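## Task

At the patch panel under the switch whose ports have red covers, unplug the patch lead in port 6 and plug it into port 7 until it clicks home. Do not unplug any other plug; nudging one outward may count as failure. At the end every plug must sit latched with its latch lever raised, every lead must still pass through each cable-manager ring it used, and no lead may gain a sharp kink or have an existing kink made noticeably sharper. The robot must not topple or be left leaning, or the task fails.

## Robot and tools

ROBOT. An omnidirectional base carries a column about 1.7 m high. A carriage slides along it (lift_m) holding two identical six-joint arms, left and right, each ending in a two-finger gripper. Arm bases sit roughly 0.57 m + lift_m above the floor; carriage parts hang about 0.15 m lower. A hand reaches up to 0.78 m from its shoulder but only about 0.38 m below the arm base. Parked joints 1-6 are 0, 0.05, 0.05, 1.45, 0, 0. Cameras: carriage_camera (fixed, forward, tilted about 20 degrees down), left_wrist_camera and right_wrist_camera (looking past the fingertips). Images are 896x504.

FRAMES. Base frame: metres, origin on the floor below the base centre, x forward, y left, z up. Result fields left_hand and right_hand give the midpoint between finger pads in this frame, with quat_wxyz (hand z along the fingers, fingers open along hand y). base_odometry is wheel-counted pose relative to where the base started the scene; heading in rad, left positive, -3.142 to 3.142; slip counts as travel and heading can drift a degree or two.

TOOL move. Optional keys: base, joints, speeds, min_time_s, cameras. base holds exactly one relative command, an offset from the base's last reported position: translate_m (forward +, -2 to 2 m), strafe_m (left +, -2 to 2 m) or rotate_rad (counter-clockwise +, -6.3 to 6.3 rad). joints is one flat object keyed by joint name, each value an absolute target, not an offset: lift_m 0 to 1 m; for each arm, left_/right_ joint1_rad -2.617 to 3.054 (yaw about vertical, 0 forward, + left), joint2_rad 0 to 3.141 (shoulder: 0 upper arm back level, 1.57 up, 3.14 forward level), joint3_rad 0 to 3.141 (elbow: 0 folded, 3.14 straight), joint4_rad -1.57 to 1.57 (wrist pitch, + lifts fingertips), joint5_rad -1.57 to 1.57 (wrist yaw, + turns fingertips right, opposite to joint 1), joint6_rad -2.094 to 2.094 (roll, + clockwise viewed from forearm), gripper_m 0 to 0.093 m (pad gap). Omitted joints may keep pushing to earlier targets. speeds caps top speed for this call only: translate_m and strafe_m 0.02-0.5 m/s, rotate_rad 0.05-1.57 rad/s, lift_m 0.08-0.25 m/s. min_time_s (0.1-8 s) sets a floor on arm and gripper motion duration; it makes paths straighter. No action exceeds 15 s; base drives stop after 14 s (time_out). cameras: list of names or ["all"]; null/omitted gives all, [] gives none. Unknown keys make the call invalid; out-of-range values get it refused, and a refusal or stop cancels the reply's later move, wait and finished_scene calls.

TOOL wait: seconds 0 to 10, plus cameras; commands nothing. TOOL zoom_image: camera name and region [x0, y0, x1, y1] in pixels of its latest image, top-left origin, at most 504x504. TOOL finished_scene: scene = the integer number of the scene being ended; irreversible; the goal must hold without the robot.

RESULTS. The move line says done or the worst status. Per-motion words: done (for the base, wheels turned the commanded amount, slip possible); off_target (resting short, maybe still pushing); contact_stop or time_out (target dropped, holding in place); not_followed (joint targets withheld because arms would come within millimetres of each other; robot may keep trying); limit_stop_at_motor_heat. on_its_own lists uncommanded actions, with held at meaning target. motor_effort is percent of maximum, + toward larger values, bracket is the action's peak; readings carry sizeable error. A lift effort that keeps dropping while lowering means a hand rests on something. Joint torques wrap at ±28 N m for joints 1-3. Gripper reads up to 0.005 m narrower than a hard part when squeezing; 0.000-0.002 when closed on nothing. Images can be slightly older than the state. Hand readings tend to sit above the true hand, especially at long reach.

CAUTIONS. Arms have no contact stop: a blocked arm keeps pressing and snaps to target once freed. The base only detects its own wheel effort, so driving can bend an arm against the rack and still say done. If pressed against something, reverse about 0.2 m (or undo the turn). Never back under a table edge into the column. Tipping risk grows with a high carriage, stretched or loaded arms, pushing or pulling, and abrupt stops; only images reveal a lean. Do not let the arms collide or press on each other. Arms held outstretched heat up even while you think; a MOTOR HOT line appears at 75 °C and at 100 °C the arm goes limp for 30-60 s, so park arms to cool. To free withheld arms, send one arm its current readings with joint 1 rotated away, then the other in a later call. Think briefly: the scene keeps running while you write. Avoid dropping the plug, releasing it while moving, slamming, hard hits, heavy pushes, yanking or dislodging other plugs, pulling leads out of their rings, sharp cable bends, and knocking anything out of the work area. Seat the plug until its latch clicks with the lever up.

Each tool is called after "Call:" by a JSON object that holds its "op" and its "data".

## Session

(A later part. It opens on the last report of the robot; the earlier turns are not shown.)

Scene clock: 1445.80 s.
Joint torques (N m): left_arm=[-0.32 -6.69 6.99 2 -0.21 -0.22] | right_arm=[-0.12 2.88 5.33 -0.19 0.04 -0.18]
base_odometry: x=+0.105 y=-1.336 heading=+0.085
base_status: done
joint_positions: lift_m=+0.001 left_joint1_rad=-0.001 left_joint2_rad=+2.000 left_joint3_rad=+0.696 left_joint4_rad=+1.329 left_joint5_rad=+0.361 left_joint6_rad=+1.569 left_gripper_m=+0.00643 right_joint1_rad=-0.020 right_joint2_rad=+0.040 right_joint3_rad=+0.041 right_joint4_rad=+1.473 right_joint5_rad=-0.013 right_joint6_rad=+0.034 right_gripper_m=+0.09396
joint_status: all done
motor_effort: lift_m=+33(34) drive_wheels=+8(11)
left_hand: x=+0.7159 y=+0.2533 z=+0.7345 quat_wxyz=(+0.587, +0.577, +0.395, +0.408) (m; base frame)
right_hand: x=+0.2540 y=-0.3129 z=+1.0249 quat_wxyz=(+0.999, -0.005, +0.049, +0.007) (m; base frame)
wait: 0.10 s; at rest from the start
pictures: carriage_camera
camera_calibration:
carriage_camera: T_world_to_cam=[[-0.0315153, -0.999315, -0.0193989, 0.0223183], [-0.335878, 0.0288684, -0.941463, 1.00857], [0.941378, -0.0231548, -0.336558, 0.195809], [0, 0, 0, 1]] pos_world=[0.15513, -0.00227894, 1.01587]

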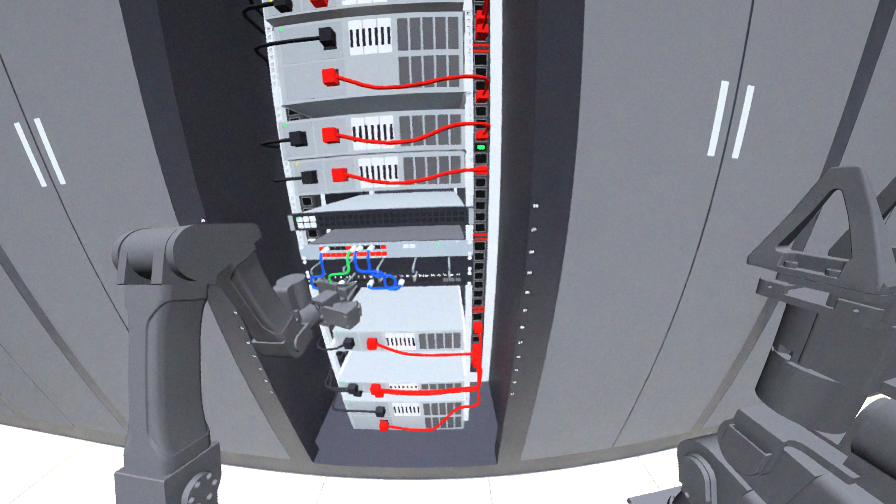

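Call:
{"op": "move", "data": {"base": {"translate_m": -0.008}, "speeds": {"translate_m": 0.03}, "cameras": []}}

Call:
{"op": "move", "data": {"base": {"strafe_m": 0.013}, "joints": {"left_joint5_rad": 0.425, "left_joint4_rad": 1.338}, "speeds": {"strafe_m": 0.03}, "min_time_s": 1.0, "cameras": []}}

Call:
{"op": "wait", "data": {"seconds": 0.3, "cameras": ["left_wrist_camera"]}}

Call:
{"op": "zoom_image", "data": {"camera": "left_wrist_camera", "region": [390, 170, 490, 270]}}

Scene clock: 1513.00 s.
Joint torques (N m): left_arm=[-0.36 -6.64 6.86 2.01 -0.13 -0.22] | right_arm=[-0.1 3.14 5.26 -0.17 0.02 -0.14]
move: done
base_odometry: x=+0.097 y=-1.337 heading=+0.085
base_status: done
joint_positions: lift_m=+0.001 left_joint1_rad=-0.001 left_joint2_rad=+2.000 left_joint3_rad=+0.698 left_joint4_rad=+1.329 left_joint5_rad=+0.353 left_joint6_rad=+1.569 left_gripper_m=+0.00643 right_joint1_rad=-0.020 right_joint2_rad=+0.040 right_joint3_rad=+0.041 right_joint4_rad=+1.473 right_joint5_rad=-0.013 right_joint6_rad=+0.034 right_gripper_m=+0.09396
joint_status: not commanded
motor_effort: lift_m=+33(33) drive_wheels=+2(9)
left_hand: x=+0.7170 y=+0.2548 z=+0.7351 quat_wxyz=(+0.586, +0.574, +0.397, +0.411) (m; base frame)
right_hand: x=+0.2541 y=-0.3129 z=+1.0249 quat_wxyz=(+0.999, -0.005, +0.049, +0.007) (m; base frame)
pictures: none
No camera images: "cameras" was empty.

Scene clock: 1514.30 s.
Joint torques (N m): left_arm=[-0.36 -6.63 6.87 2 0.12 -0.23] | right_arm=[0.02 2.7 5.41 -0.18 0.05 -0.16]
move: done
base_odometry: x=+0.096 y=-1.324 heading=+0.084
base_status: done
joint_positions: lift_m=+0.001 left_joint1_rad=-0.001 left_joint2_rad=+2.000 left_joint3_rad=+0.698 left_joint4_rad=+1.329 left_joint5_rad=+0.413 left_joint6_rad=+1.569 left_gripper_m=+0.00643 right_joint1_rad=-0.020 right_joint2_rad=+0.040 right_joint3_rad=+0.041 right_joint4_rad=+1.473 right_joint5_rad=-0.013 right_joint6_rad=+0.034 right_gripper_m=+0.09396
joint_status: all done
motor_effort: lift_m=+33(33) drive_wheels=+9(11)
left_hand: x=+0.7131 y=+0.2450 z=+0.7350 quat_wxyz=(+0.598, +0.587, +0.379, +0.394) (m; base frame)
right_hand: x=+0.2541 y=-0.3129 z=+1.0249 quat_wxyz=(+0.999, -0.005, +0.049, +0.007) (m; base frame)
pictures: none
No camera images: "cameras" was empty.

Scene clock: 1514.60 s.
Joint torques (N m): left_arm=[-0.34 -6.67 6.84 2 0.1 -0.23] | right_arm=[-0.18 2.82 5.34 -0.15 0.05 -0.12]
base_odometry: x=+0.096 y=-1.324 heading=+0.084
base_status: done
joint_positions: lift_m=+0.001 left_joint1_rad=-0.001 left_joint2_rad=+2.000 left_joint3_rad=+0.698 left_joint4_rad=+1.329 left_joint5_rad=+0.414 left_joint6_rad=+1.569 left_gripper_m=+0.00643 right_joint1_rad=-0.020 right_joint2_rad=+0.040 right_joint3_rad=+0.041 right_joint4_rad=+1.473 right_joint5_rad=-0.013 right_joint6_rad=+0.034 right_gripper_m=+0.09396
joint_status: all done
motor_effort: lift_m=+33(33) drive_wheels=+9(11)
left_hand: x=+0.7130 y=+0.2450 z=+0.7350 quat_wxyz=(+0.598, +0.587, +0.379, +0.393) (m; base frame)
right_hand: x=+0.2541 y=-0.3129 z=+1.0249 quat_wxyz=(+0.999, -0.005, +0.049, +0.007) (m; base frame)
wait: 0.30 s; at rest by 0.27 s
pictures: left_wrist_camera
camera_calibration:
left_wrist_camera: T_world_to_cam=[[-0.0219729, 0.0399497, -0.99896, 0.740316], [-0.215813, 0.975454, 0.0437566, -0.112253], [0.976187, 0.21655, -0.0128119, -0.617392], [0, 0, 0, 1]] pos_world=[0.594732, 0.213618, 0.736548]

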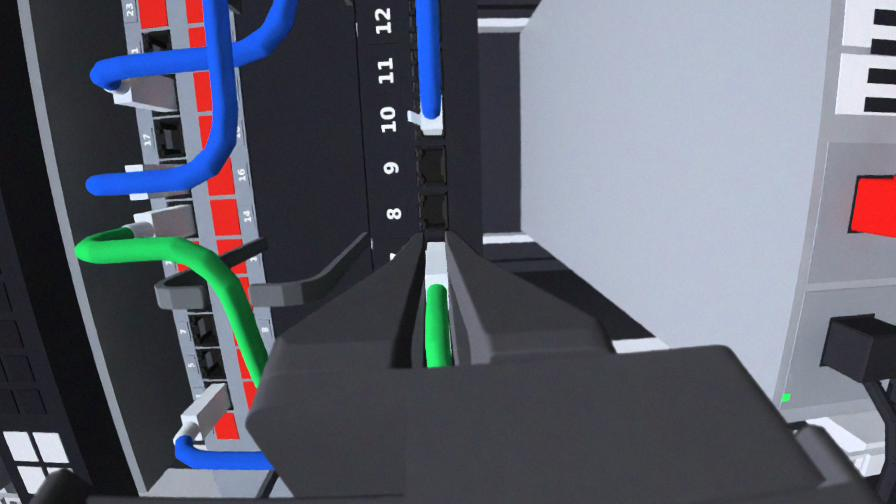

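Scaled by 5.040 from the camera's 896x504 image, which has a finer 1280x720 frame.

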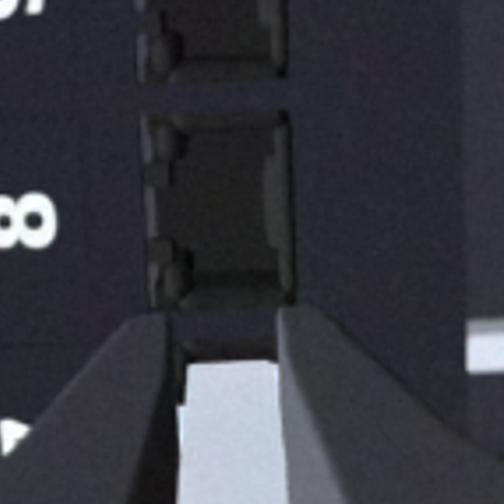

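Call:
{"op": "move", "data": {"base": {"strafe_m": 0.0022}, "joints": {"left_joint4_rad": 1.298}, "speeds": {"strafe_m": 0.03}, "cameras": []}}

Call:
{"op": "wait", "data": {"seconds": 0.3, "cameras": ["left_wrist_camera"]}}

Call:
{"op": "zoom_image", "data": {"camera": "left_wrist_camera", "region": [390, 170, 490, 270]}}

Scene clock: 1537.83 s.
Joint torques (N m): left_arm=[-0.08 -6.68 6.83 1.85 0.06 -0.22] | right_arm=[-0.21 3.23 5.61 -0.18 0.03 -0.15]
move: done
base_odometry: x=+0.096 y=-1.322 heading=+0.083
base_status: done
joint_positions: lift_m=+0.001 left_joint1_rad=-0.004 left_joint2_rad=+2.000 left_joint3_rad=+0.698 left_joint4_rad=+1.303 left_joint5_rad=+0.418 left_joint6_rad=+1.569 left_gripper_m=+0.00643 right_joint1_rad=-0.020 right_joint2_rad=+0.040 right_joint3_rad=+0.041 right_joint4_rad=+1.473 right_joint5_rad=-0.013 right_joint6_rad=+0.034 right_gripper_m=+0.09396
joint_status: all done
motor_effort: lift_m=+33(33) drive_wheels=+8(12)
left_hand: x=+0.7126 y=+0.2430 z=+0.7291 quat_wxyz=(+0.594, +0.593, +0.385, +0.384) (m; base frame)
right_hand: x=+0.2541 y=-0.3129 z=+1.0249 quat_wxyz=(+0.999, -0.005, +0.049, +0.007) (m; base frame)
pictures: none
No camera images: "cameras" was empty.

Scene clock: 1538.13 s.
Joint torques (N m): left_arm=[-0.21 -6.68 6.76 1.85 0.07 -0.22] | right_arm=[-0.27 2.77 5.35 -0.22 0 -0.12]
base_odometry: x=+0.096 y=-1.322 heading=+0.083
base_status: done
joint_positions: lift_m=+0.001 left_joint1_rad=-0.004 left_joint2_rad=+2.000 left_joint3_rad=+0.698 left_joint4_rad=+1.303 left_joint5_rad=+0.419 left_joint6_rad=+1.569 left_gripper_m=+0.00643 right_joint1_rad=-0.020 right_joint2_rad=+0.040 right_joint3_rad=+0.041 right_joint4_rad=+1.473 right_joint5_rad=-0.013 right_joint6_rad=+0.034 right_gripper_m=+0.09396
joint_status: all done
motor_effort: lift_m=+33(33) drive_wheels=+7(12)
left_hand: x=+0.7126 y=+0.2429 z=+0.7290 quat_wxyz=(+0.594, +0.593, +0.385, +0.384) (m; base frame)
right_hand: x=+0.2541 y=-0.3129 z=+1.0249 quat_wxyz=(+0.999, -0.005, +0.049, +0.007) (m; base frame)
wait: 0.30 s; at rest by 0.27 s
pictures: left_wrist_camera
camera_calibration:
left_wrist_camera: T_world_to_cam=[[-0.0475696, 0.0403415, -0.998053, 0.751874], [-0.207157, 0.977061, 0.0493666, -0.120717], [0.977151, 0.209102, -0.0381213, -0.597002], [0, 0, 0, 1]] pos_world=[0.59412, 0.212451, 0.733611]

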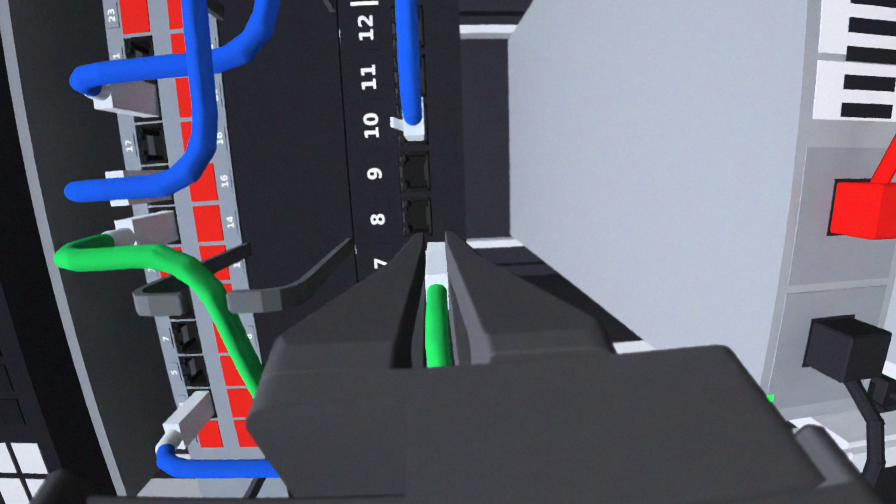

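Scaled by 5.040 from the camera's 896x504 image, which has a finer 1280x720 frame.

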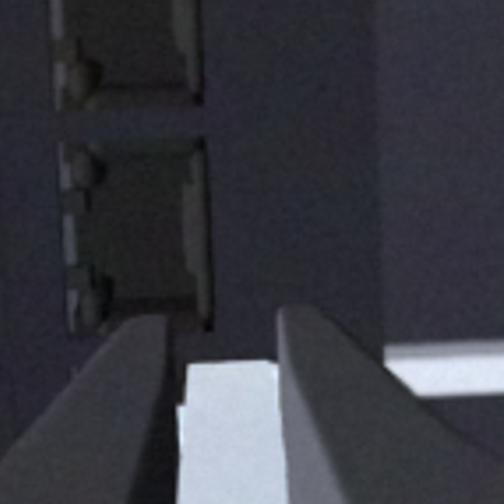

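Call:
{"op": "move", "data": {"joints": {"left_joint4_rad": 1.362}, "cameras": []}}

Call:
{"op": "move", "data": {"base": {"strafe_m": 0.0048}, "joints": {"left_joint4_rad": 1.319}, "speeds": {"strafe_m": 0.03}, "cameras": []}}

Call:
{"op": "wait", "data": {"seconds": 0.3, "cameras": ["left_wrist_camera"]}}

Call:
{"op": "zoom_image", "data": {"camera": "left_wrist_camera", "region": [390, 170, 490, 270]}}

Scene clock: 1555.63 s.
Joint torques (N m): left_arm=[-0.16 -6.65 6.84 2.12 0.05 -0.22] | right_arm=[0.03 2.99 5.39 -0.11 0.02 -0.12]
move: done
base_odometry: x=+0.096 y=-1.322 heading=+0.083
base_status: not commanded
joint_positions: lift_m=+0.001 left_joint1_rad=-0.004 left_joint2_rad=+2.000 left_joint3_rad=+0.698 left_joint4_rad=+1.339 left_joint5_rad=+0.419 left_joint6_rad=+1.569 left_gripper_m=+0.00643 right_joint1_rad=-0.020 right_joint2_rad=+0.040 right_joint3_rad=+0.041 right_joint4_rad=+1.473 right_joint5_rad=-0.013 right_joint6_rad=+0.034 right_gripper_m=+0.09396
joint_status: all done
motor_effort: lift_m=+33(33) drive_wheels=+10(10)
left_hand: x=+0.7124 y=+0.2429 z=+0.7374 quat_wxyz=(+0.601, +0.586, +0.374, +0.394) (m; base frame)
right_hand: x=+0.2541 y=-0.3129 z=+1.0249 quat_wxyz=(+0.999, -0.005, +0.049, +0.007) (m; base frame)
pictures: none
No camera images: "cameras" was empty.

Scene clock: 1556.27 s.
Joint torques (N m): left_arm=[0.09 -6.69 6.79 1.88 0.05 -0.22] | right_arm=[-0.05 3.08 5.45 -0.22 0.09 -0.11]
move: done
base_odometry: x=+0.096 y=-1.318 heading=+0.082
base_status: done
joint_positions: lift_m=+0.001 left_joint1_rad=-0.005 left_joint2_rad=+2.000 left_joint3_rad=+0.698 left_joint4_rad=+1.322 left_joint5_rad=+0.420 left_joint6_rad=+1.569 left_gripper_m=+0.00643 right_joint1_rad=-0.020 right_joint2_rad=+0.040 right_joint3_rad=+0.041 right_joint4_rad=+1.472 right_joint5_rad=-0.012 right_joint6_rad=+0.034 right_gripper_m=+0.09396
joint_status: all done
motor_effort: lift_m=+33(33) drive_wheels=+8(15)
left_hand: x=+0.7125 y=+0.2422 z=+0.7336 quat_wxyz=(+0.598, +0.590, +0.378, +0.389) (m; base frame)
right_hand: x=+0.2542 y=-0.3130 z=+1.0249 quat_wxyz=(+0.999, -0.005, +0.049, +0.007) (m; base frame)
pictures: none
No camera images: "cameras" was empty.

Scene clock: 1556.57 s.
Joint torques (N m): left_arm=[0.02 -6.65 6.76 1.88 0.04 -0.22] | right_arm=[-0.1 2.93 5.34 -0.17 0.03 -0.16]
base_odometry: x=+0.096 y=-1.318 heading=+0.082
base_status: done
joint_positions: lift_m=+0.001 left_joint1_rad=-0.005 left_joint2_rad=+2.000 left_joint3_rad=+0.698 left_joint4_rad=+1.322 left_joint5_rad=+0.420 left_joint6_rad=+1.569 left_gripper_m=+0.00643 right_joint1_rad=-0.020 right_joint2_rad=+0.040 right_joint3_rad=+0.041 right_joint4_rad=+1.472 right_joint5_rad=-0.012 right_joint6_rad=+0.034 right_gripper_m=+0.09396
joint_status: all done
motor_effort: lift_m=+33(33) drive_wheels=+9(15)
left_hand: x=+0.7125 y=+0.2422 z=+0.7336 quat_wxyz=(+0.598, +0.590, +0.378, +0.389) (m; base frame)
right_hand: x=+0.2542 y=-0.3130 z=+1.0249 quat_wxyz=(+0.999, -0.005, +0.049, +0.007) (m; base frame)
wait: 0.30 s; at rest by 0.27 s
pictures: left_wrist_camera
camera_calibration:
left_wrist_camera: T_world_to_cam=[[-0.0280522, 0.0403564, -0.998791, 0.743059], [-0.205841, 0.977537, 0.0452789, -0.118305], [0.978183, 0.206862, -0.019115, -0.61069], [0, 0, 0, 1]] pos_world=[0.593859, 0.211989, 0.735845]

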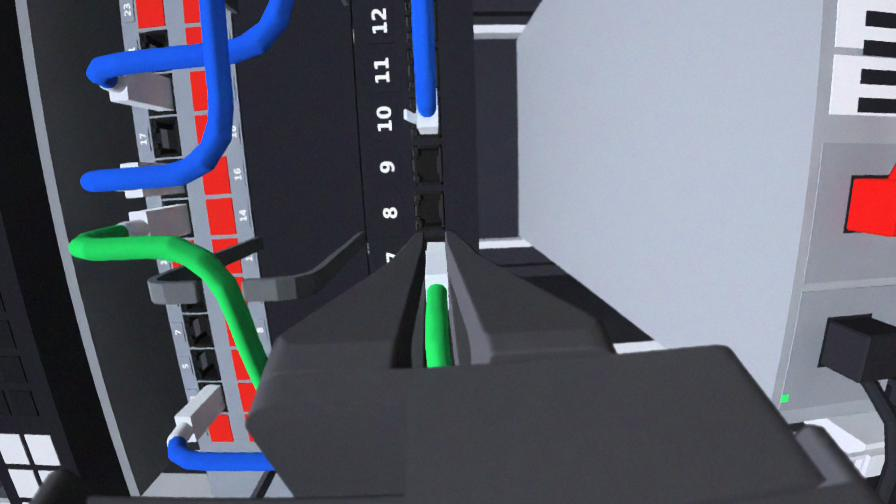

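Scaled by 5.040 from the camera's 896x504 image, which has a finer 1280x720 frame.

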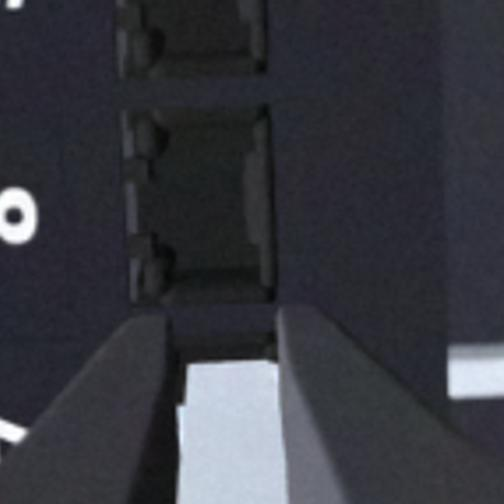

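Call:
{"op": "move", "data": {"base": {"strafe_m": 0.0022}, "joints": {"lift_m": 0.0009}, "speeds": {"strafe_m": 0.03}, "cameras": []}}

Call:
{"op": "move", "data": {"base": {"translate_m": 0.007}, "speeds": {"translate_m": 0.03}, "cameras": []}}

Call:
{"op": "wait", "data": {"seconds": 0.3, "cameras": ["left_wrist_camera"]}}

Call:
{"op": "zoom_image", "data": {"camera": "left_wrist_camera", "region": [390, 170, 490, 270]}}

Scene clock: 1580.80 s.
Joint torques (N m): left_arm=[0.16 -6.67 6.69 1.89 0.03 -0.23] | right_arm=[0.08 2.82 5.55 -0.19 0.07 -0.11]
move: done
base_odometry: x=+0.096 y=-1.316 heading=+0.082
base_status: done
joint_positions: lift_m=+0.001 left_joint1_rad=-0.006 left_joint2_rad=+2.000 left_joint3_rad=+0.699 left_joint4_rad=+1.321 left_joint5_rad=+0.422 left_joint6_rad=+1.569 left_gripper_m=+0.00643 right_joint1_rad=-0.020 right_joint2_rad=+0.040 right_joint3_rad=+0.041 right_joint4_rad=+1.472 right_joint5_rad=-0.012 right_joint6_rad=+0.034 right_gripper_m=+0.09396
joint_status: all done
motor_effort: lift_m=+42(45) drive_wheels=+6(15)
left_hand: x=+0.7124 y=+0.2413 z=+0.7337 quat_wxyz=(+0.599, +0.591, +0.377, +0.388) (m; base frame)
right_hand: x=+0.2542 y=-0.3130 z=+1.0250 quat_wxyz=(+0.999, -0.005, +0.049, +0.007) (m; base frame)
pictures: none
No camera images: "cameras" was empty.

Scene clock: 1581.50 s.
Joint torques (N m): left_arm=[0.13 -6.71 6.69 1.9 0.03 -0.23] | right_arm=[-0.03 2.93 5.49 -0.13 0.05 -0.11]
move: done
base_odometry: x=+0.103 y=-1.315 heading=+0.083
base_status: done
joint_positions: lift_m=+0.001 left_joint1_rad=-0.007 left_joint2_rad=+2.000 left_joint3_rad=+0.699 left_joint4_rad=+1.320 left_joint5_rad=+0.422 left_joint6_rad=+1.569 left_gripper_m=+0.00643 right_joint1_rad=-0.020 right_joint2_rad=+0.040 right_joint3_rad=+0.041 right_joint4_rad=+1.473 right_joint5_rad=-0.013 right_joint6_rad=+0.034 right_gripper_m=+0.09396
joint_status: not commanded
motor_effort: lift_m=+42(42) drive_wheels=-7(12)
left_hand: x=+0.7123 y=+0.2408 z=+0.7336 quat_wxyz=(+0.599, +0.591, +0.377, +0.387) (m; base frame)
right_hand: x=+0.2541 y=-0.3129 z=+1.0250 quat_wxyz=(+0.999, -0.005, +0.049, +0.007) (m; base frame)
pictures: none
No camera images: "cameras" was empty.

Scene clock: 1581.80 s.
Joint torques (N m): left_arm=[0.2 -6.65 6.71 1.91 0 -0.23] | right_arm=[-0.1 2.82 5.61 -0.15 0 -0.17]
base_odometry: x=+0.103 y=-1.315 heading=+0.083
base_status: done
joint_positions: lift_m=+0.001 left_joint1_rad=-0.007 left_joint2_rad=+2.000 left_joint3_rad=+0.699 left_joint4_rad=+1.320 left_joint5_rad=+0.422 left_joint6_rad=+1.569 left_gripper_m=+0.00643 right_joint1_rad=-0.020 right_joint2_rad=+0.040 right_joint3_rad=+0.041 right_joint4_rad=+1.473 right_joint5_rad=-0.013 right_joint6_rad=+0.034 right_gripper_m=+0.09396
joint_status: not commanded
motor_effort: lift_m=+42(42) drive_wheels=-7(12)
left_hand: x=+0.7123 y=+0.2408 z=+0.7336 quat_wxyz=(+0.599, +0.591, +0.377, +0.387) (m; base frame)
right_hand: x=+0.2541 y=-0.3129 z=+1.0250 quat_wxyz=(+0.999, -0.005, +0.049, +0.007) (m; base frame)
wait: 0.30 s; at rest by 0.27 s
pictures: left_wrist_camera
camera_calibration:
left_wrist_camera: T_world_to_cam=[[-0.0286287, 0.0405419, -0.998768, 0.743501], [-0.20133, 0.978467, 0.0454888, -0.12062], [0.979105, 0.202384, -0.01985, -0.609296], [0, 0, 0, 1]] pos_world=[0.593566, 0.211192, 0.735977]

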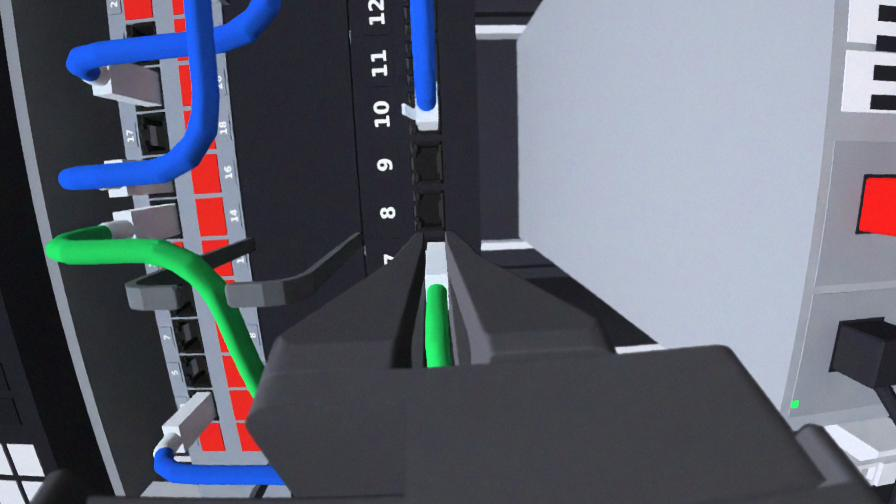

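Scaled by 5.040 from the camera's 896x504 image, which has a finer 1280x720 frame.

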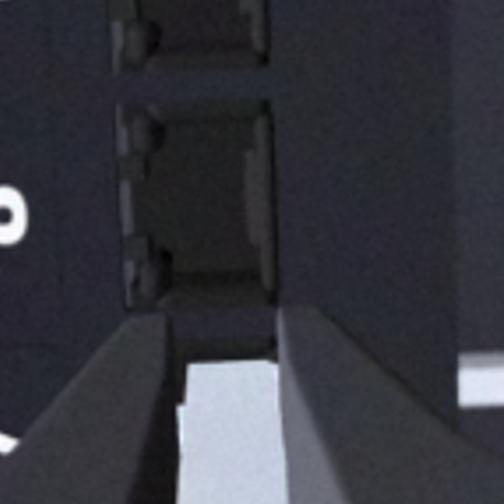

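Call:
{"op": "move", "data": {"joints": {"lift_m": 0.0017}, "cameras": []}}

Call:
{"op": "wait", "data": {"seconds": 0.3, "cameras": ["left_wrist_camera"]}}

Call:
{"op": "zoom_image", "data": {"camera": "left_wrist_camera", "region": [390, 170, 490, 270]}}

Scene clock: 1597.07 s.
Joint torques (N m): left_arm=[0.16 -6.68 6.65 1.92 0.01 -0.23] | right_arm=[-0.17 3.26 5.34 -0.16 0.04 -0.16]
move: done
base_odometry: x=+0.103 y=-1.315 heading=+0.083
base_status: not commanded
joint_positions: lift_m=+0.001 left_joint1_rad=-0.007 left_joint2_rad=+2.000 left_joint3_rad=+0.699 left_joint4_rad=+1.319 left_joint5_rad=+0.422 left_joint6_rad=+1.569 left_gripper_m=+0.00643 right_joint1_rad=-0.020 right_joint2_rad=+0.040 right_joint3_rad=+0.041 right_joint4_rad=+1.473 right_joint5_rad=-0.013 right_joint6_rad=+0.034 right_gripper_m=+0.09396
joint_status: all done
motor_effort: lift_m=+44(48) drive_wheels=-6(8)
left_hand: x=+0.7124 y=+0.2408 z=+0.7340 quat_wxyz=(+0.599, +0.591, +0.377, +0.387) (m; base frame)
right_hand: x=+0.2541 y=-0.3129 z=+1.0256 quat_wxyz=(+0.999, -0.005, +0.049, +0.007) (m; base frame)
pictures: none
No camera images: "cameras" was empty.

Scene clock: 1597.37 s.
Joint torques (N m): left_arm=[0.23 -6.68 6.67 1.9 0.01 -0.23] | right_arm=[0.09 3.17 5.44 -0.2 0.03 -0.12]
base_odometry: x=+0.103 y=-1.315 heading=+0.083
base_status: not commanded
joint_positions: lift_m=+0.001 left_joint1_rad=-0.007 left_joint2_rad=+2.000 left_joint3_rad=+0.699 left_joint4_rad=+1.319 left_joint5_rad=+0.422 left_joint6_rad=+1.569 left_gripper_m=+0.00643 right_joint1_rad=-0.020 right_joint2_rad=+0.040 right_joint3_rad=+0.041 right_joint4_rad=+1.473 right_joint5_rad=-0.013 right_joint6_rad=+0.034 right_gripper_m=+0.09396
joint_status: all done
motor_effort: lift_m=+45(48) drive_wheels=-7(8)
left_hand: x=+0.7124 y=+0.2408 z=+0.7340 quat_wxyz=(+0.599, +0.591, +0.377, +0.387) (m; base frame)
right_hand: x=+0.2541 y=-0.3129 z=+1.0256 quat_wxyz=(+0.999, -0.005, +0.049, +0.007) (m; base frame)
wait: 0.30 s; at rest by 0.27 s
pictures: left_wrist_camera
camera_calibration:
left_wrist_camera: T_world_to_cam=[[-0.0297717, 0.0405496, -0.998734, 0.744674], [-0.201277, 0.978466, 0.0457267, -0.120831], [0.979082, 0.202384, -0.0209689, -0.608538], [0, 0, 0, 1]] pos_world=[0.593658, 0.211191, 0.736496]

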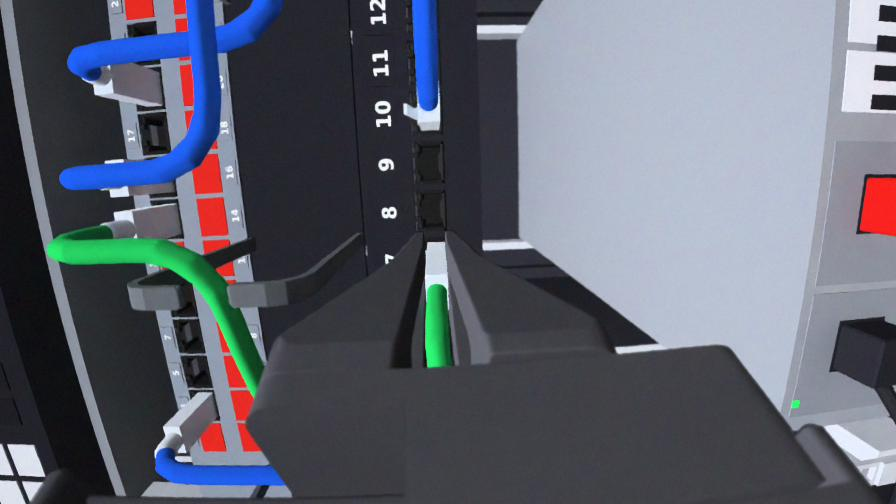

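Scaled by 5.040 from the camera's 896x504 image, which has a finer 1280x720 frame.

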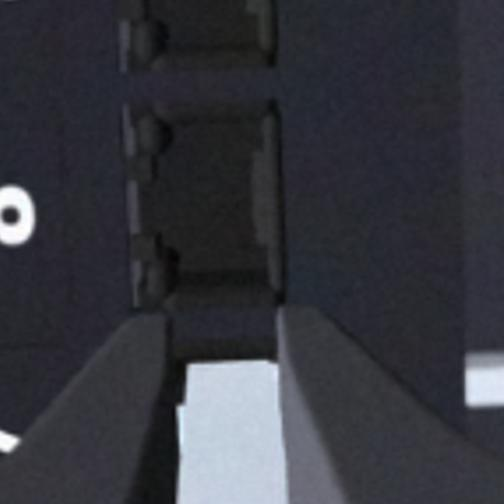

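Call:
{"op": "move", "data": {"base": {"translate_m": 0.005}, "speeds": {"translate_m": 0.03}, "cameras": []}}

Call:
{"op": "wait", "data": {"seconds": 0.3, "cameras": ["left_wrist_camera"]}}

Call:
{"op": "zoom_image", "data": {"camera": "left_wrist_camera", "region": [390, 170, 490, 270]}}

Scene clock: 1602.23 s.
Joint torques (N m): left_arm=[-0.35 -6.53 7.2 1.77 -0.27 -0.22] | right_arm=[-0.1 2.99 5.42 -0.19 0.01 -0.11]
move: done
base_odometry: x=+0.108 y=-1.314 heading=+0.084
base_status: done
joint_positions: lift_m=+0.001 left_joint1_rad=-0.001 left_joint2_rad=+2.000 left_joint3_rad=+0.693 left_joint4_rad=+1.330 left_joint5_rad=+0.448 left_joint6_rad=+1.569 left_gripper_m=+0.00643 right_joint1_rad=-0.020 right_joint2_rad=+0.040 right_joint3_rad=+0.041 right_joint4_rad=+1.474 right_joint5_rad=-0.013 right_joint6_rad=+0.034 right_gripper_m=+0.09396
joint_status: not commanded
motor_effort: lift_m=+45(45) drive_wheels=+11(14)
left_hand: x=+0.7096 y=+0.2397 z=+0.7343 quat_wxyz=(+0.603, +0.594, +0.370, +0.382) (m; base frame)
right_hand: x=+0.2538 y=-0.3129 z=+1.0257 quat_wxyz=(+0.999, -0.005, +0.048, +0.007) (m; base frame)
pictures: none
No camera images: "cameras" was empty.

Scene clock: 1602.53 s.
Joint torques (N m): left_arm=[-0.31 -6.54 7.23 1.77 -0.29 -0.23] | right_arm=[-0.06 2.89 5.57 -0.22 0.02 -0.15]
base_odometry: x=+0.108 y=-1.314 heading=+0.084
base_status: done
joint_positions: lift_m=+0.001 left_joint1_rad=-0.001 left_joint2_rad=+2.000 left_joint3_rad=+0.693 left_joint4_rad=+1.330 left_joint5_rad=+0.448 left_joint6_rad=+1.569 left_gripper_m=+0.00643 right_joint1_rad=-0.020 right_joint2_rad=+0.040 right_joint3_rad=+0.041 right_joint4_rad=+1.474 right_joint5_rad=-0.013 right_joint6_rad=+0.034 right_gripper_m=+0.09396
joint_status: not commanded
motor_effort: lift_m=+45(45) drive_wheels=+10(14)
left_hand: x=+0.7096 y=+0.2397 z=+0.7343 quat_wxyz=(+0.603, +0.594, +0.370, +0.382) (m; base frame)
right_hand: x=+0.2538 y=-0.3129 z=+1.0257 quat_wxyz=(+0.999, -0.005, +0.048, +0.007) (m; base frame)
wait: 0.30 s; at rest by 0.27 s
pictures: left_wrist_camera
camera_calibration:
left_wrist_camera: T_world_to_cam=[[-0.0240181, 0.0415622, -0.998847, 0.740751], [-0.182435, 0.982176, 0.0452553, -0.134192], [0.982925, 0.183312, -0.0160076, -0.607371], [0, 0, 0, 1]] pos_world=[0.59031, 0.212351, 0.736247]

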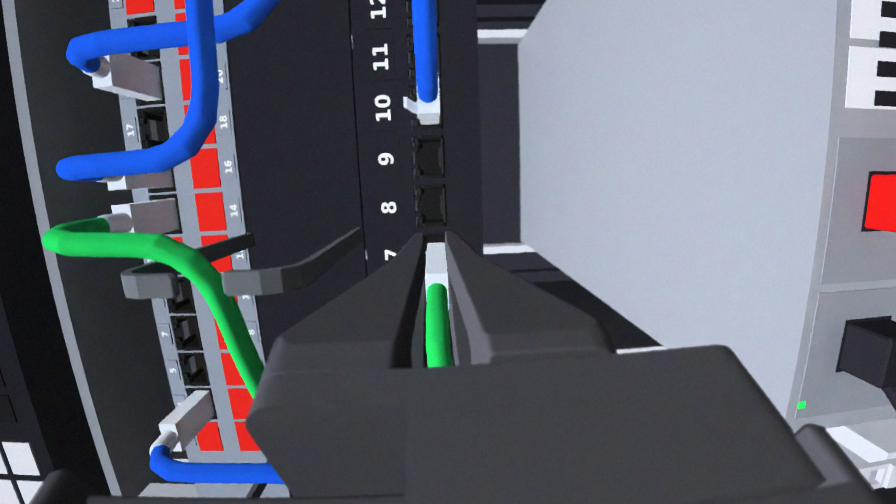

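Scaled by 5.040 from the camera's 896x504 image, which has a finer 1280x720 frame.

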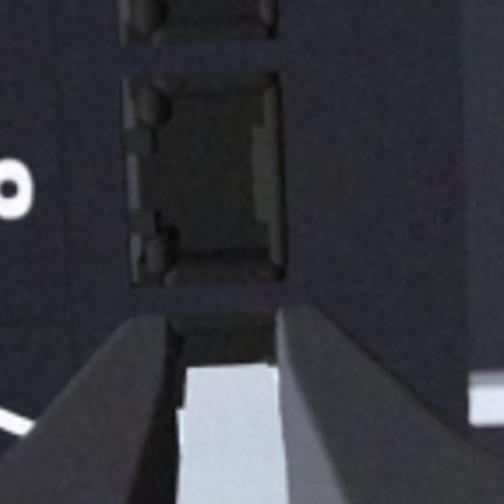

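Call:
{"op": "move", "data": {"base": {"translate_m": -0.004}, "speeds": {"translate_m": 0.03}, "cameras": []}}

Call:
{"op": "wait", "data": {"seconds": 0.3, "cameras": ["left_wrist_camera"]}}

Call:
{"op": "zoom_image", "data": {"camera": "left_wrist_camera", "region": [390, 170, 490, 270]}}

Scene clock: 1659.73 s.
Joint torques (N m): left_arm=[-0.18 -6.52 6.87 1.89 -0.15 -0.23] | right_arm=[-0.08 2.88 5.48 -0.18 0.04 -0.12]
move: done
base_odometry: x=+0.104 y=-1.315 heading=+0.083
base_status: done
joint_positions: lift_m=+0.001 left_joint1_rad=-0.003 left_joint2_rad=+2.000 left_joint3_rad=+0.697 left_joint4_rad=+1.321 left_joint5_rad=+0.438 left_joint6_rad=+1.569 left_gripper_m=+0.00643 right_joint1_rad=-0.020 right_joint2_rad=+0.040 right_joint3_rad=+0.041 right_joint4_rad=+1.473 right_joint5_rad=-0.013 right_joint6_rad=+0.034 right_gripper_m=+0.09396
joint_status: not commanded
motor_effort: lift_m=+44(45) drive_wheels=+2(10)
left_hand: x=+0.7111 y=+0.2404 z=+0.7337 quat_wxyz=(+0.601, +0.593, +0.374, +0.383) (m; base frame)
right_hand: x=+0.2540 y=-0.3129 z=+1.0256 quat_wxyz=(+0.999, -0.005, +0.049, +0.007) (m; base frame)
pictures: none
No camera images: "cameras" was empty.

Scene clock: 1660.03 s.
Joint torques (N m): left_arm=[-0.18 -6.6 6.86 1.91 -0.16 -0.22] | right_arm=[0.01 2.93 5.49 -0.15 0.04 -0.13]
base_odometry: x=+0.104 y=-1.315 heading=+0.083
base_status: done
joint_positions: lift_m=+0.001 left_joint1_rad=-0.003 left_joint2_rad=+2.000 left_joint3_rad=+0.697 left_joint4_rad=+1.321 left_joint5_rad=+0.438 left_joint6_rad=+1.569 left_gripper_m=+0.00643 right_joint1_rad=-0.020 right_joint2_rad=+0.040 right_joint3_rad=+0.041 right_joint4_rad=+1.473 right_joint5_rad=-0.013 right_joint6_rad=+0.034 right_gripper_m=+0.09396
joint_status: not commanded
motor_effort: lift_m=+45(45) drive_wheels=+3(10)
left_hand: x=+0.7111 y=+0.2405 z=+0.7336 quat_wxyz=(+0.601, +0.593, +0.374, +0.383) (m; base frame)
right_hand: x=+0.2540 y=-0.3129 z=+1.0256 quat_wxyz=(+0.999, -0.005, +0.049, +0.007) (m; base frame)
wait: 0.30 s; at rest by 0.27 s
pictures: left_wrist_camera
camera_calibration:
left_wrist_camera: T_world_to_cam=[[-0.0296996, 0.0411479, -0.998712, 0.744051], [-0.190426, 0.98062, 0.0460654, -0.129214], [0.981252, 0.191548, -0.0212884, -0.605908], [0, 0, 0, 1]] pos_world=[0.592041, 0.212154, 0.736145]

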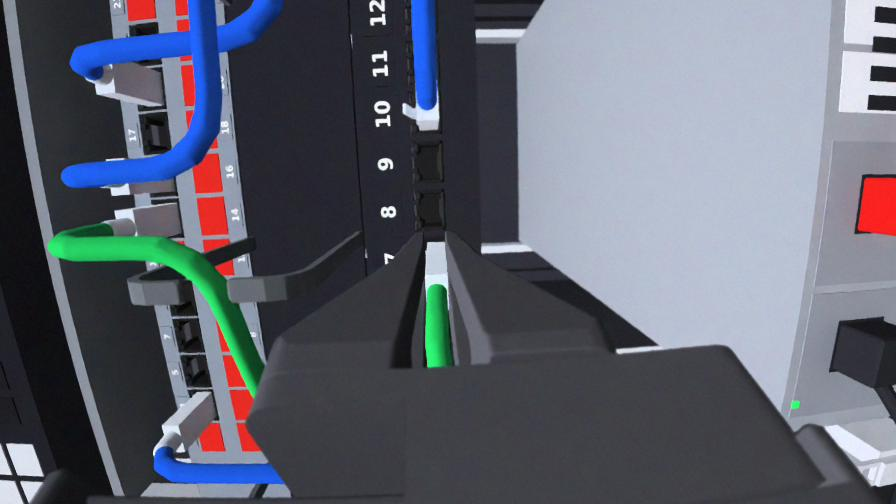

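Scaled by 5.040 from the camera's 896x504 image, which has a finer 1280x720 frame.

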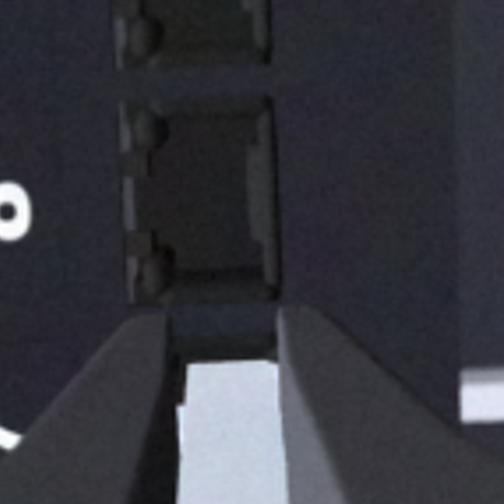

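Call:
{"op": "zoom_image", "data": {"camera": "left_wrist_camera", "region": [390, 90, 460, 160]}}

Scaled by 7.200 from the camera's 896x504 image, which has a finer 1280x720 frame.

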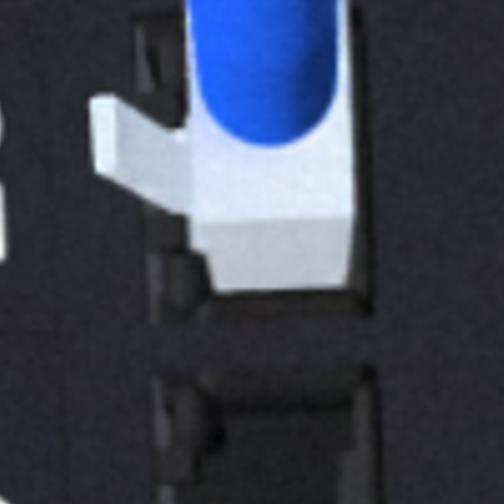

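Call:
{"op": "move", "data": {"joints": {"lift_m": 0.0026}, "cameras": []}}

Call:
{"op": "wait", "data": {"seconds": 0.3, "cameras": ["left_wrist_camera"]}}

Call:
{"op": "zoom_image", "data": {"camera": "left_wrist_camera", "region": [390, 170, 490, 270]}}

Scene clock: 1696.83 s.
Joint torques (N m): left_arm=[-0.14 -6.61 6.72 1.9 -0.16 -0.23] | right_arm=[0.2 2.89 5.38 -0.19 0.05 -0.11]
move: done
base_odometry: x=+0.104 y=-1.315 heading=+0.083
base_status: not commanded
joint_positions: lift_m=+0.002 left_joint1_rad=-0.003 left_joint2_rad=+2.000 left_joint3_rad=+0.699 left_joint4_rad=+1.319 left_joint5_rad=+0.437 left_joint6_rad=+1.569 left_gripper_m=+0.00643 right_joint1_rad=-0.020 right_joint2_rad=+0.040 right_joint3_rad=+0.041 right_joint4_rad=+1.473 right_joint5_rad=-0.013 right_joint6_rad=+0.034 right_gripper_m=+0.09396
joint_status: all done
motor_effort: lift_m=+45(49) drive_wheels=+3(4)
left_hand: x=+0.7115 y=+0.2405 z=+0.7346 quat_wxyz=(+0.601, +0.593, +0.374, +0.383) (m; base frame)
right_hand: x=+0.2540 y=-0.3129 z=+1.0265 quat_wxyz=(+0.999, -0.005, +0.049, +0.007) (m; base frame)
pictures: none
No camera images: "cameras" was empty.

Scene clock: 1697.13 s.
Joint torques (N m): left_arm=[-0.21 -6.63 6.74 1.9 -0.17 -0.22] | right_arm=[-0.02 2.96 5.42 -0.16 0.02 -0.11]
base_odometry: x=+0.104 y=-1.315 heading=+0.083
base_status: not commanded
joint_positions: lift_m=+0.002 left_joint1_rad=-0.003 left_joint2_rad=+2.000 left_joint3_rad=+0.699 left_joint4_rad=+1.319 left_joint5_rad=+0.437 left_joint6_rad=+1.569 left_gripper_m=+0.00643 right_joint1_rad=-0.020 right_joint2_rad=+0.040 right_joint3_rad=+0.041 right_joint4_rad=+1.473 right_joint5_rad=-0.013 right_joint6_rad=+0.034 right_gripper_m=+0.09396
joint_status: all done
motor_effort: lift_m=+45(49) drive_wheels=+3(4)
left_hand: x=+0.7115 y=+0.2405 z=+0.7346 quat_wxyz=(+0.601, +0.593, +0.374, +0.383) (m; base frame)
right_hand: x=+0.2540 y=-0.3129 z=+1.0265 quat_wxyz=(+0.999, -0.005, +0.049, +0.007) (m; base frame)
wait: 0.30 s; at rest by 0.27 s
pictures: left_wrist_camera
camera_calibration:
left_wrist_camera: T_world_to_cam=[[-0.0300963, 0.0411309, -0.9987, 0.745328], [-0.190782, 0.980548, 0.0461327, -0.129026], [0.981171, 0.191923, -0.0216638, -0.606013], [0, 0, 0, 1]] pos_world=[0.592419, 0.212167, 0.737183]

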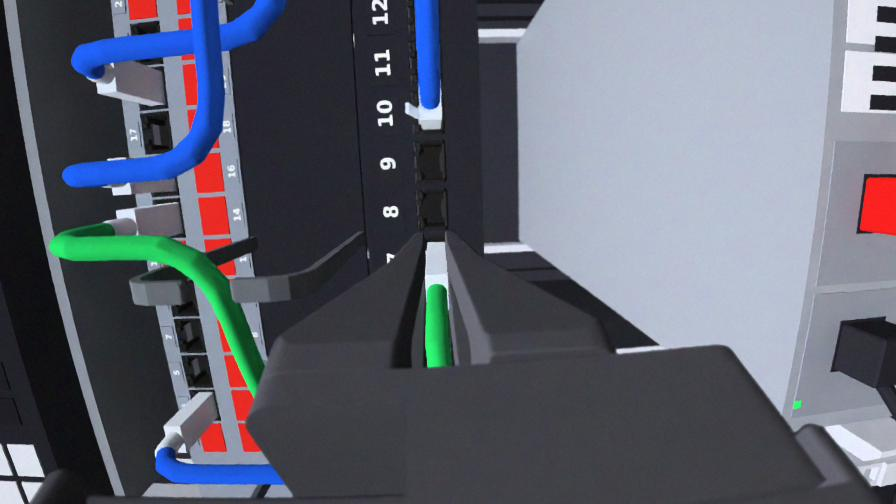

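Scaled by 5.040 from the camera's 896x504 image, which has a finer 1280x720 frame.

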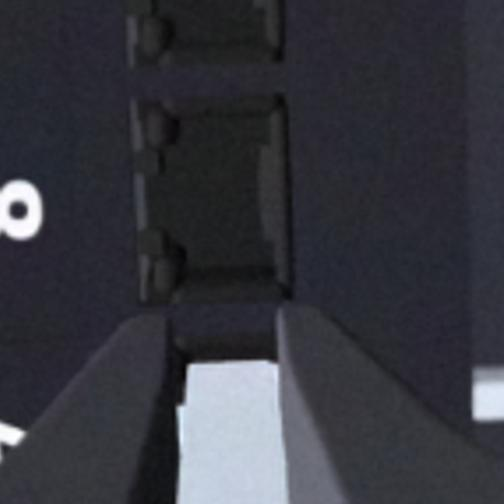

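Call:
{"op": "move", "data": {"base": {"strafe_m": -0.0012}, "speeds": {"strafe_m": 0.03}, "cameras": []}}

Call:
{"op": "move", "data": {"base": {"translate_m": 0.003}, "speeds": {"translate_m": 0.02}, "cameras": []}}

Call:
{"op": "wait", "data": {"seconds": 0.3, "cameras": ["left_wrist_camera"]}}

Call:
{"op": "zoom_image", "data": {"camera": "left_wrist_camera", "region": [390, 170, 490, 270]}}

Scene clock: 1716.20 s.
Joint torques (N m): left_arm=[-0.1 -6.58 6.71 1.91 -0.14 -0.24] | right_arm=[-0.09 2.93 5.45 -0.15 0.01 -0.15]
move: done
base_odometry: x=+0.104 y=-1.316 heading=+0.083
base_status: done
joint_positions: lift_m=+0.002 left_joint1_rad=-0.004 left_joint2_rad=+2.000 left_joint3_rad=+0.699 left_joint4_rad=+1.318 left_joint5_rad=+0.436 left_joint6_rad=+1.569 left_gripper_m=+0.00643 right_joint1_rad=-0.020 right_joint2_rad=+0.040 right_joint3_rad=+0.041 right_joint4_rad=+1.473 right_joint5_rad=-0.013 right_joint6_rad=+0.034 right_gripper_m=+0.09396
joint_status: not commanded
motor_effort: lift_m=+45(45) drive_wheels=+0(2)
left_hand: x=+0.7115 y=+0.2402 z=+0.7345 quat_wxyz=(+0.600, +0.593, +0.375, +0.383) (m; base frame)
right_hand: x=+0.2541 y=-0.3129 z=+1.0265 quat_wxyz=(+0.999, -0.005, +0.049, +0.007) (m; base frame)
pictures: none
No camera images: "cameras" was empty.

Scene clock: 1716.80 s.
Joint torques (N m): left_arm=[-0.02 -6.63 6.68 1.92 -0.14 -0.23] | right_arm=[-0.16 2.92 5.34 -0.14 0.03 -0.14]
move: done
base_odometry: x=+0.107 y=-1.315 heading=+0.084
base_status: done
joint_positions: lift_m=+0.002 left_joint1_rad=-0.004 left_joint2_rad=+2.000 left_joint3_rad=+0.699 left_joint4_rad=+1.318 left_joint5_rad=+0.435 left_joint6_rad=+1.569 left_gripper_m=+0.00643 right_joint1_rad=-0.020 right_joint2_rad=+0.040 right_joint3_rad=+0.041 right_joint4_rad=+1.473 right_joint5_rad=-0.013 right_joint6_rad=+0.034 right_gripper_m=+0.09396
joint_status: not commanded
motor_effort: lift_m=+45(45) drive_wheels=-5(10)
left_hand: x=+0.7117 y=+0.2403 z=+0.7347 quat_wxyz=(+0.600, +0.593, +0.375, +0.384) (m; base frame)
right_hand: x=+0.2541 y=-0.3129 z=+1.0265 quat_wxyz=(+0.999, -0.005, +0.049, +0.007) (m; base frame)
pictures: none
No camera images: "cameras" was empty.

Scene clock: 1717.10 s.
Joint torques (N m): left_arm=[-0.06 -6.63 6.68 1.91 -0.14 -0.23] | right_arm=[0.01 3.06 5.46 -0.21 0.06 -0.14]
base_odometry: x=+0.107 y=-1.315 heading=+0.084
base_status: done
joint_positions: lift_m=+0.002 left_joint1_rad=-0.004 left_joint2_rad=+2.000 left_joint3_rad=+0.699 left_joint4_rad=+1.318 left_joint5_rad=+0.435 left_joint6_rad=+1.569 left_gripper_m=+0.00643 right_joint1_rad=-0.020 right_joint2_rad=+0.040 right_joint3_rad=+0.041 right_joint4_rad=+1.473 right_joint5_rad=-0.013 right_joint6_rad=+0.034 right_gripper_m=+0.09396
joint_status: not commanded
motor_effort: lift_m=+45(45) drive_wheels=-7(10)
left_hand: x=+0.7117 y=+0.2403 z=+0.7347 quat_wxyz=(+0.600, +0.593, +0.375, +0.384) (m; base frame)
right_hand: x=+0.2541 y=-0.3129 z=+1.0265 quat_wxyz=(+0.999, -0.005, +0.049, +0.007) (m; base frame)
wait: 0.30 s; at rest by 0.27 s
pictures: left_wrist_camera
camera_calibration:
left_wrist_camera: T_world_to_cam=[[-0.0301278, 0.0410756, -0.998702, 0.745478], [-0.19153, 0.980403, 0.0461009, -0.128146], [0.981024, 0.19267, -0.0216701, -0.606251], [0, 0, 0, 1]] pos_world=[0.592663, 0.211821, 0.73728]

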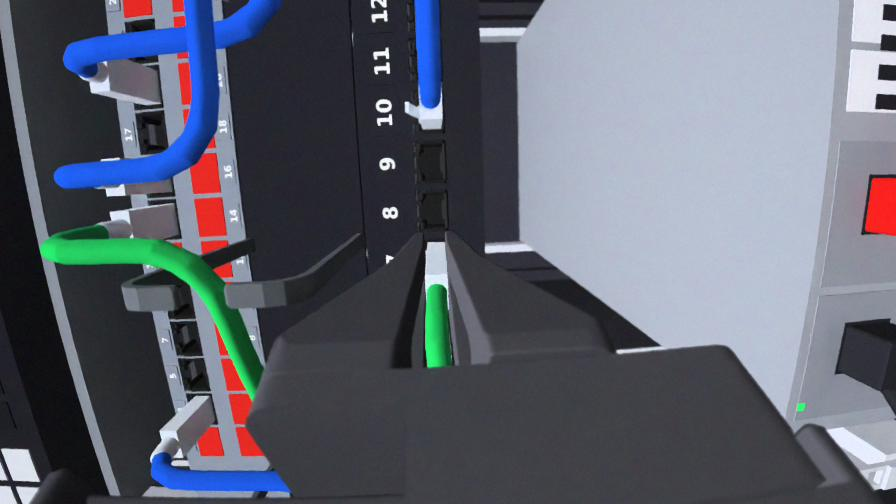

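Scaled by 5.040 from the camera's 896x504 image, which has a finer 1280x720 frame.

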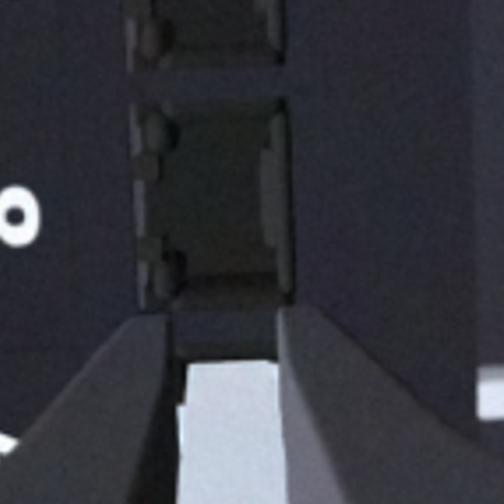

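Call:
{"op": "move", "data": {"base": {"translate_m": 0.004}, "speeds": {"translate_m": 0.02}, "cameras": []}}

Call:
{"op": "wait", "data": {"seconds": 0.3, "cameras": ["left_wrist_camera"]}}

Call:
{"op": "zoom_image", "data": {"camera": "left_wrist_camera", "region": [390, 170, 490, 270]}}

Scene clock: 1725.03 s.
Joint torques (N m): left_arm=[-0.06 -6.53 6.72 1.91 -0.29 -0.22] | right_arm=[-0.14 2.96 5.37 -0.16 0.04 -0.15]
move: done
base_odometry: x=+0.111 y=-1.314 heading=+0.085
base_status: done
joint_positions: lift_m=+0.002 left_joint1_rad=-0.004 left_joint2_rad=+2.000 left_joint3_rad=+0.699 left_joint4_rad=+1.318 left_joint5_rad=+0.447 left_joint6_rad=+1.569 left_gripper_m=+0.00643 right_joint1_rad=-0.020 right_joint2_rad=+0.040 right_joint3_rad=+0.041 right_joint4_rad=+1.473 right_joint5_rad=-0.013 right_joint6_rad=+0.034 right_gripper_m=+0.09396
joint_status: not commanded
motor_effort: lift_m=+45(45) drive_wheels=+8(14)
left_hand: x=+0.7108 y=+0.2384 z=+0.7347 quat_wxyz=(+0.603, +0.595, +0.371, +0.380) (m; base frame)
right_hand: x=+0.2539 y=-0.3129 z=+1.0265 quat_wxyz=(+0.999, -0.005, +0.048, +0.007) (m; base frame)
pictures: none
No camera images: "cameras" was empty.

Scene clock: 1725.33 s.
Joint torques (N m): left_arm=[-0.02 -6.65 6.64 1.91 -0.26 -0.22] | right_arm=[-0.03 2.96 5.49 -0.18 0.04 -0.11]
base_odometry: x=+0.111 y=-1.314 heading=+0.085
base_status: done
joint_positions: lift_m=+0.002 left_joint1_rad=-0.004 left_joint2_rad=+2.000 left_joint3_rad=+0.699 left_joint4_rad=+1.318 left_joint5_rad=+0.447 left_joint6_rad=+1.569 left_gripper_m=+0.00643 right_joint1_rad=-0.020 right_joint2_rad=+0.040 right_joint3_rad=+0.041 right_joint4_rad=+1.473 right_joint5_rad=-0.013 right_joint6_rad=+0.034 right_gripper_m=+0.09396
joint_status: not commanded
motor_effort: lift_m=+45(45) drive_wheels=+9(14)
left_hand: x=+0.7108 y=+0.2384 z=+0.7347 quat_wxyz=(+0.603, +0.595, +0.371, +0.380) (m; base frame)
right_hand: x=+0.2539 y=-0.3129 z=+1.0265 quat_wxyz=(+0.999, -0.005, +0.048, +0.007) (m; base frame)
wait: 0.30 s; at rest by 0.27 s
pictures: left_wrist_camera
camera_calibration:
left_wrist_camera: T_world_to_cam=[[-0.029654, 0.0416054, -0.998694, 0.745048], [-0.180299, 0.982522, 0.0462852, -0.135068], [0.983165, 0.181436, -0.0216343, -0.603924], [0, 0, 0, 1]] pos_world=[0.591498, 0.211284, 0.737261]

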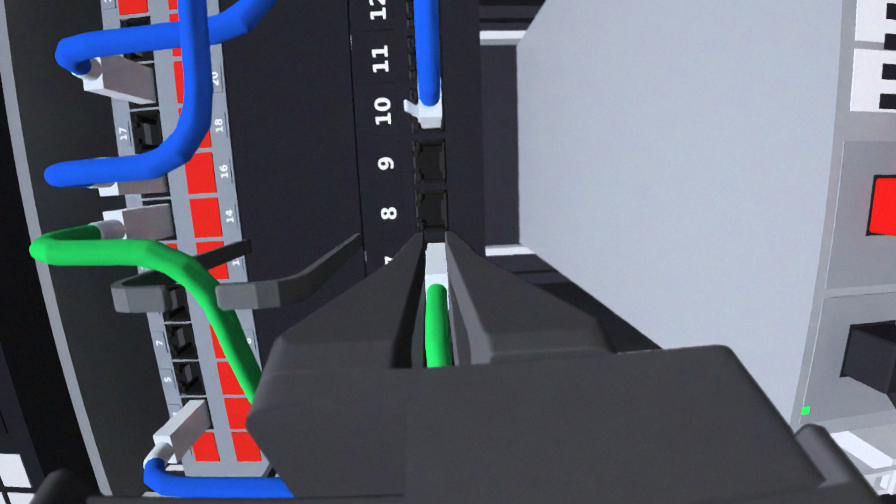

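Scaled by 5.040 from the camera's 896x504 image, which has a finer 1280x720 frame.

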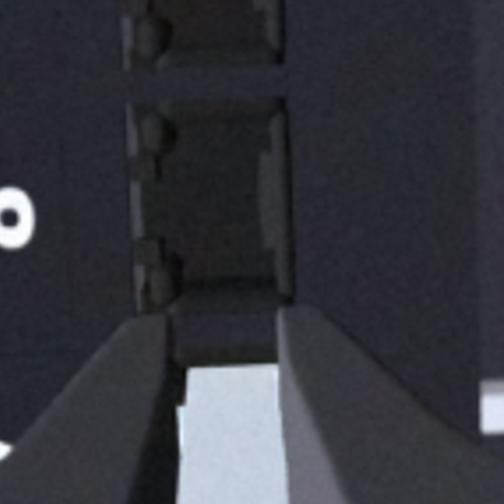

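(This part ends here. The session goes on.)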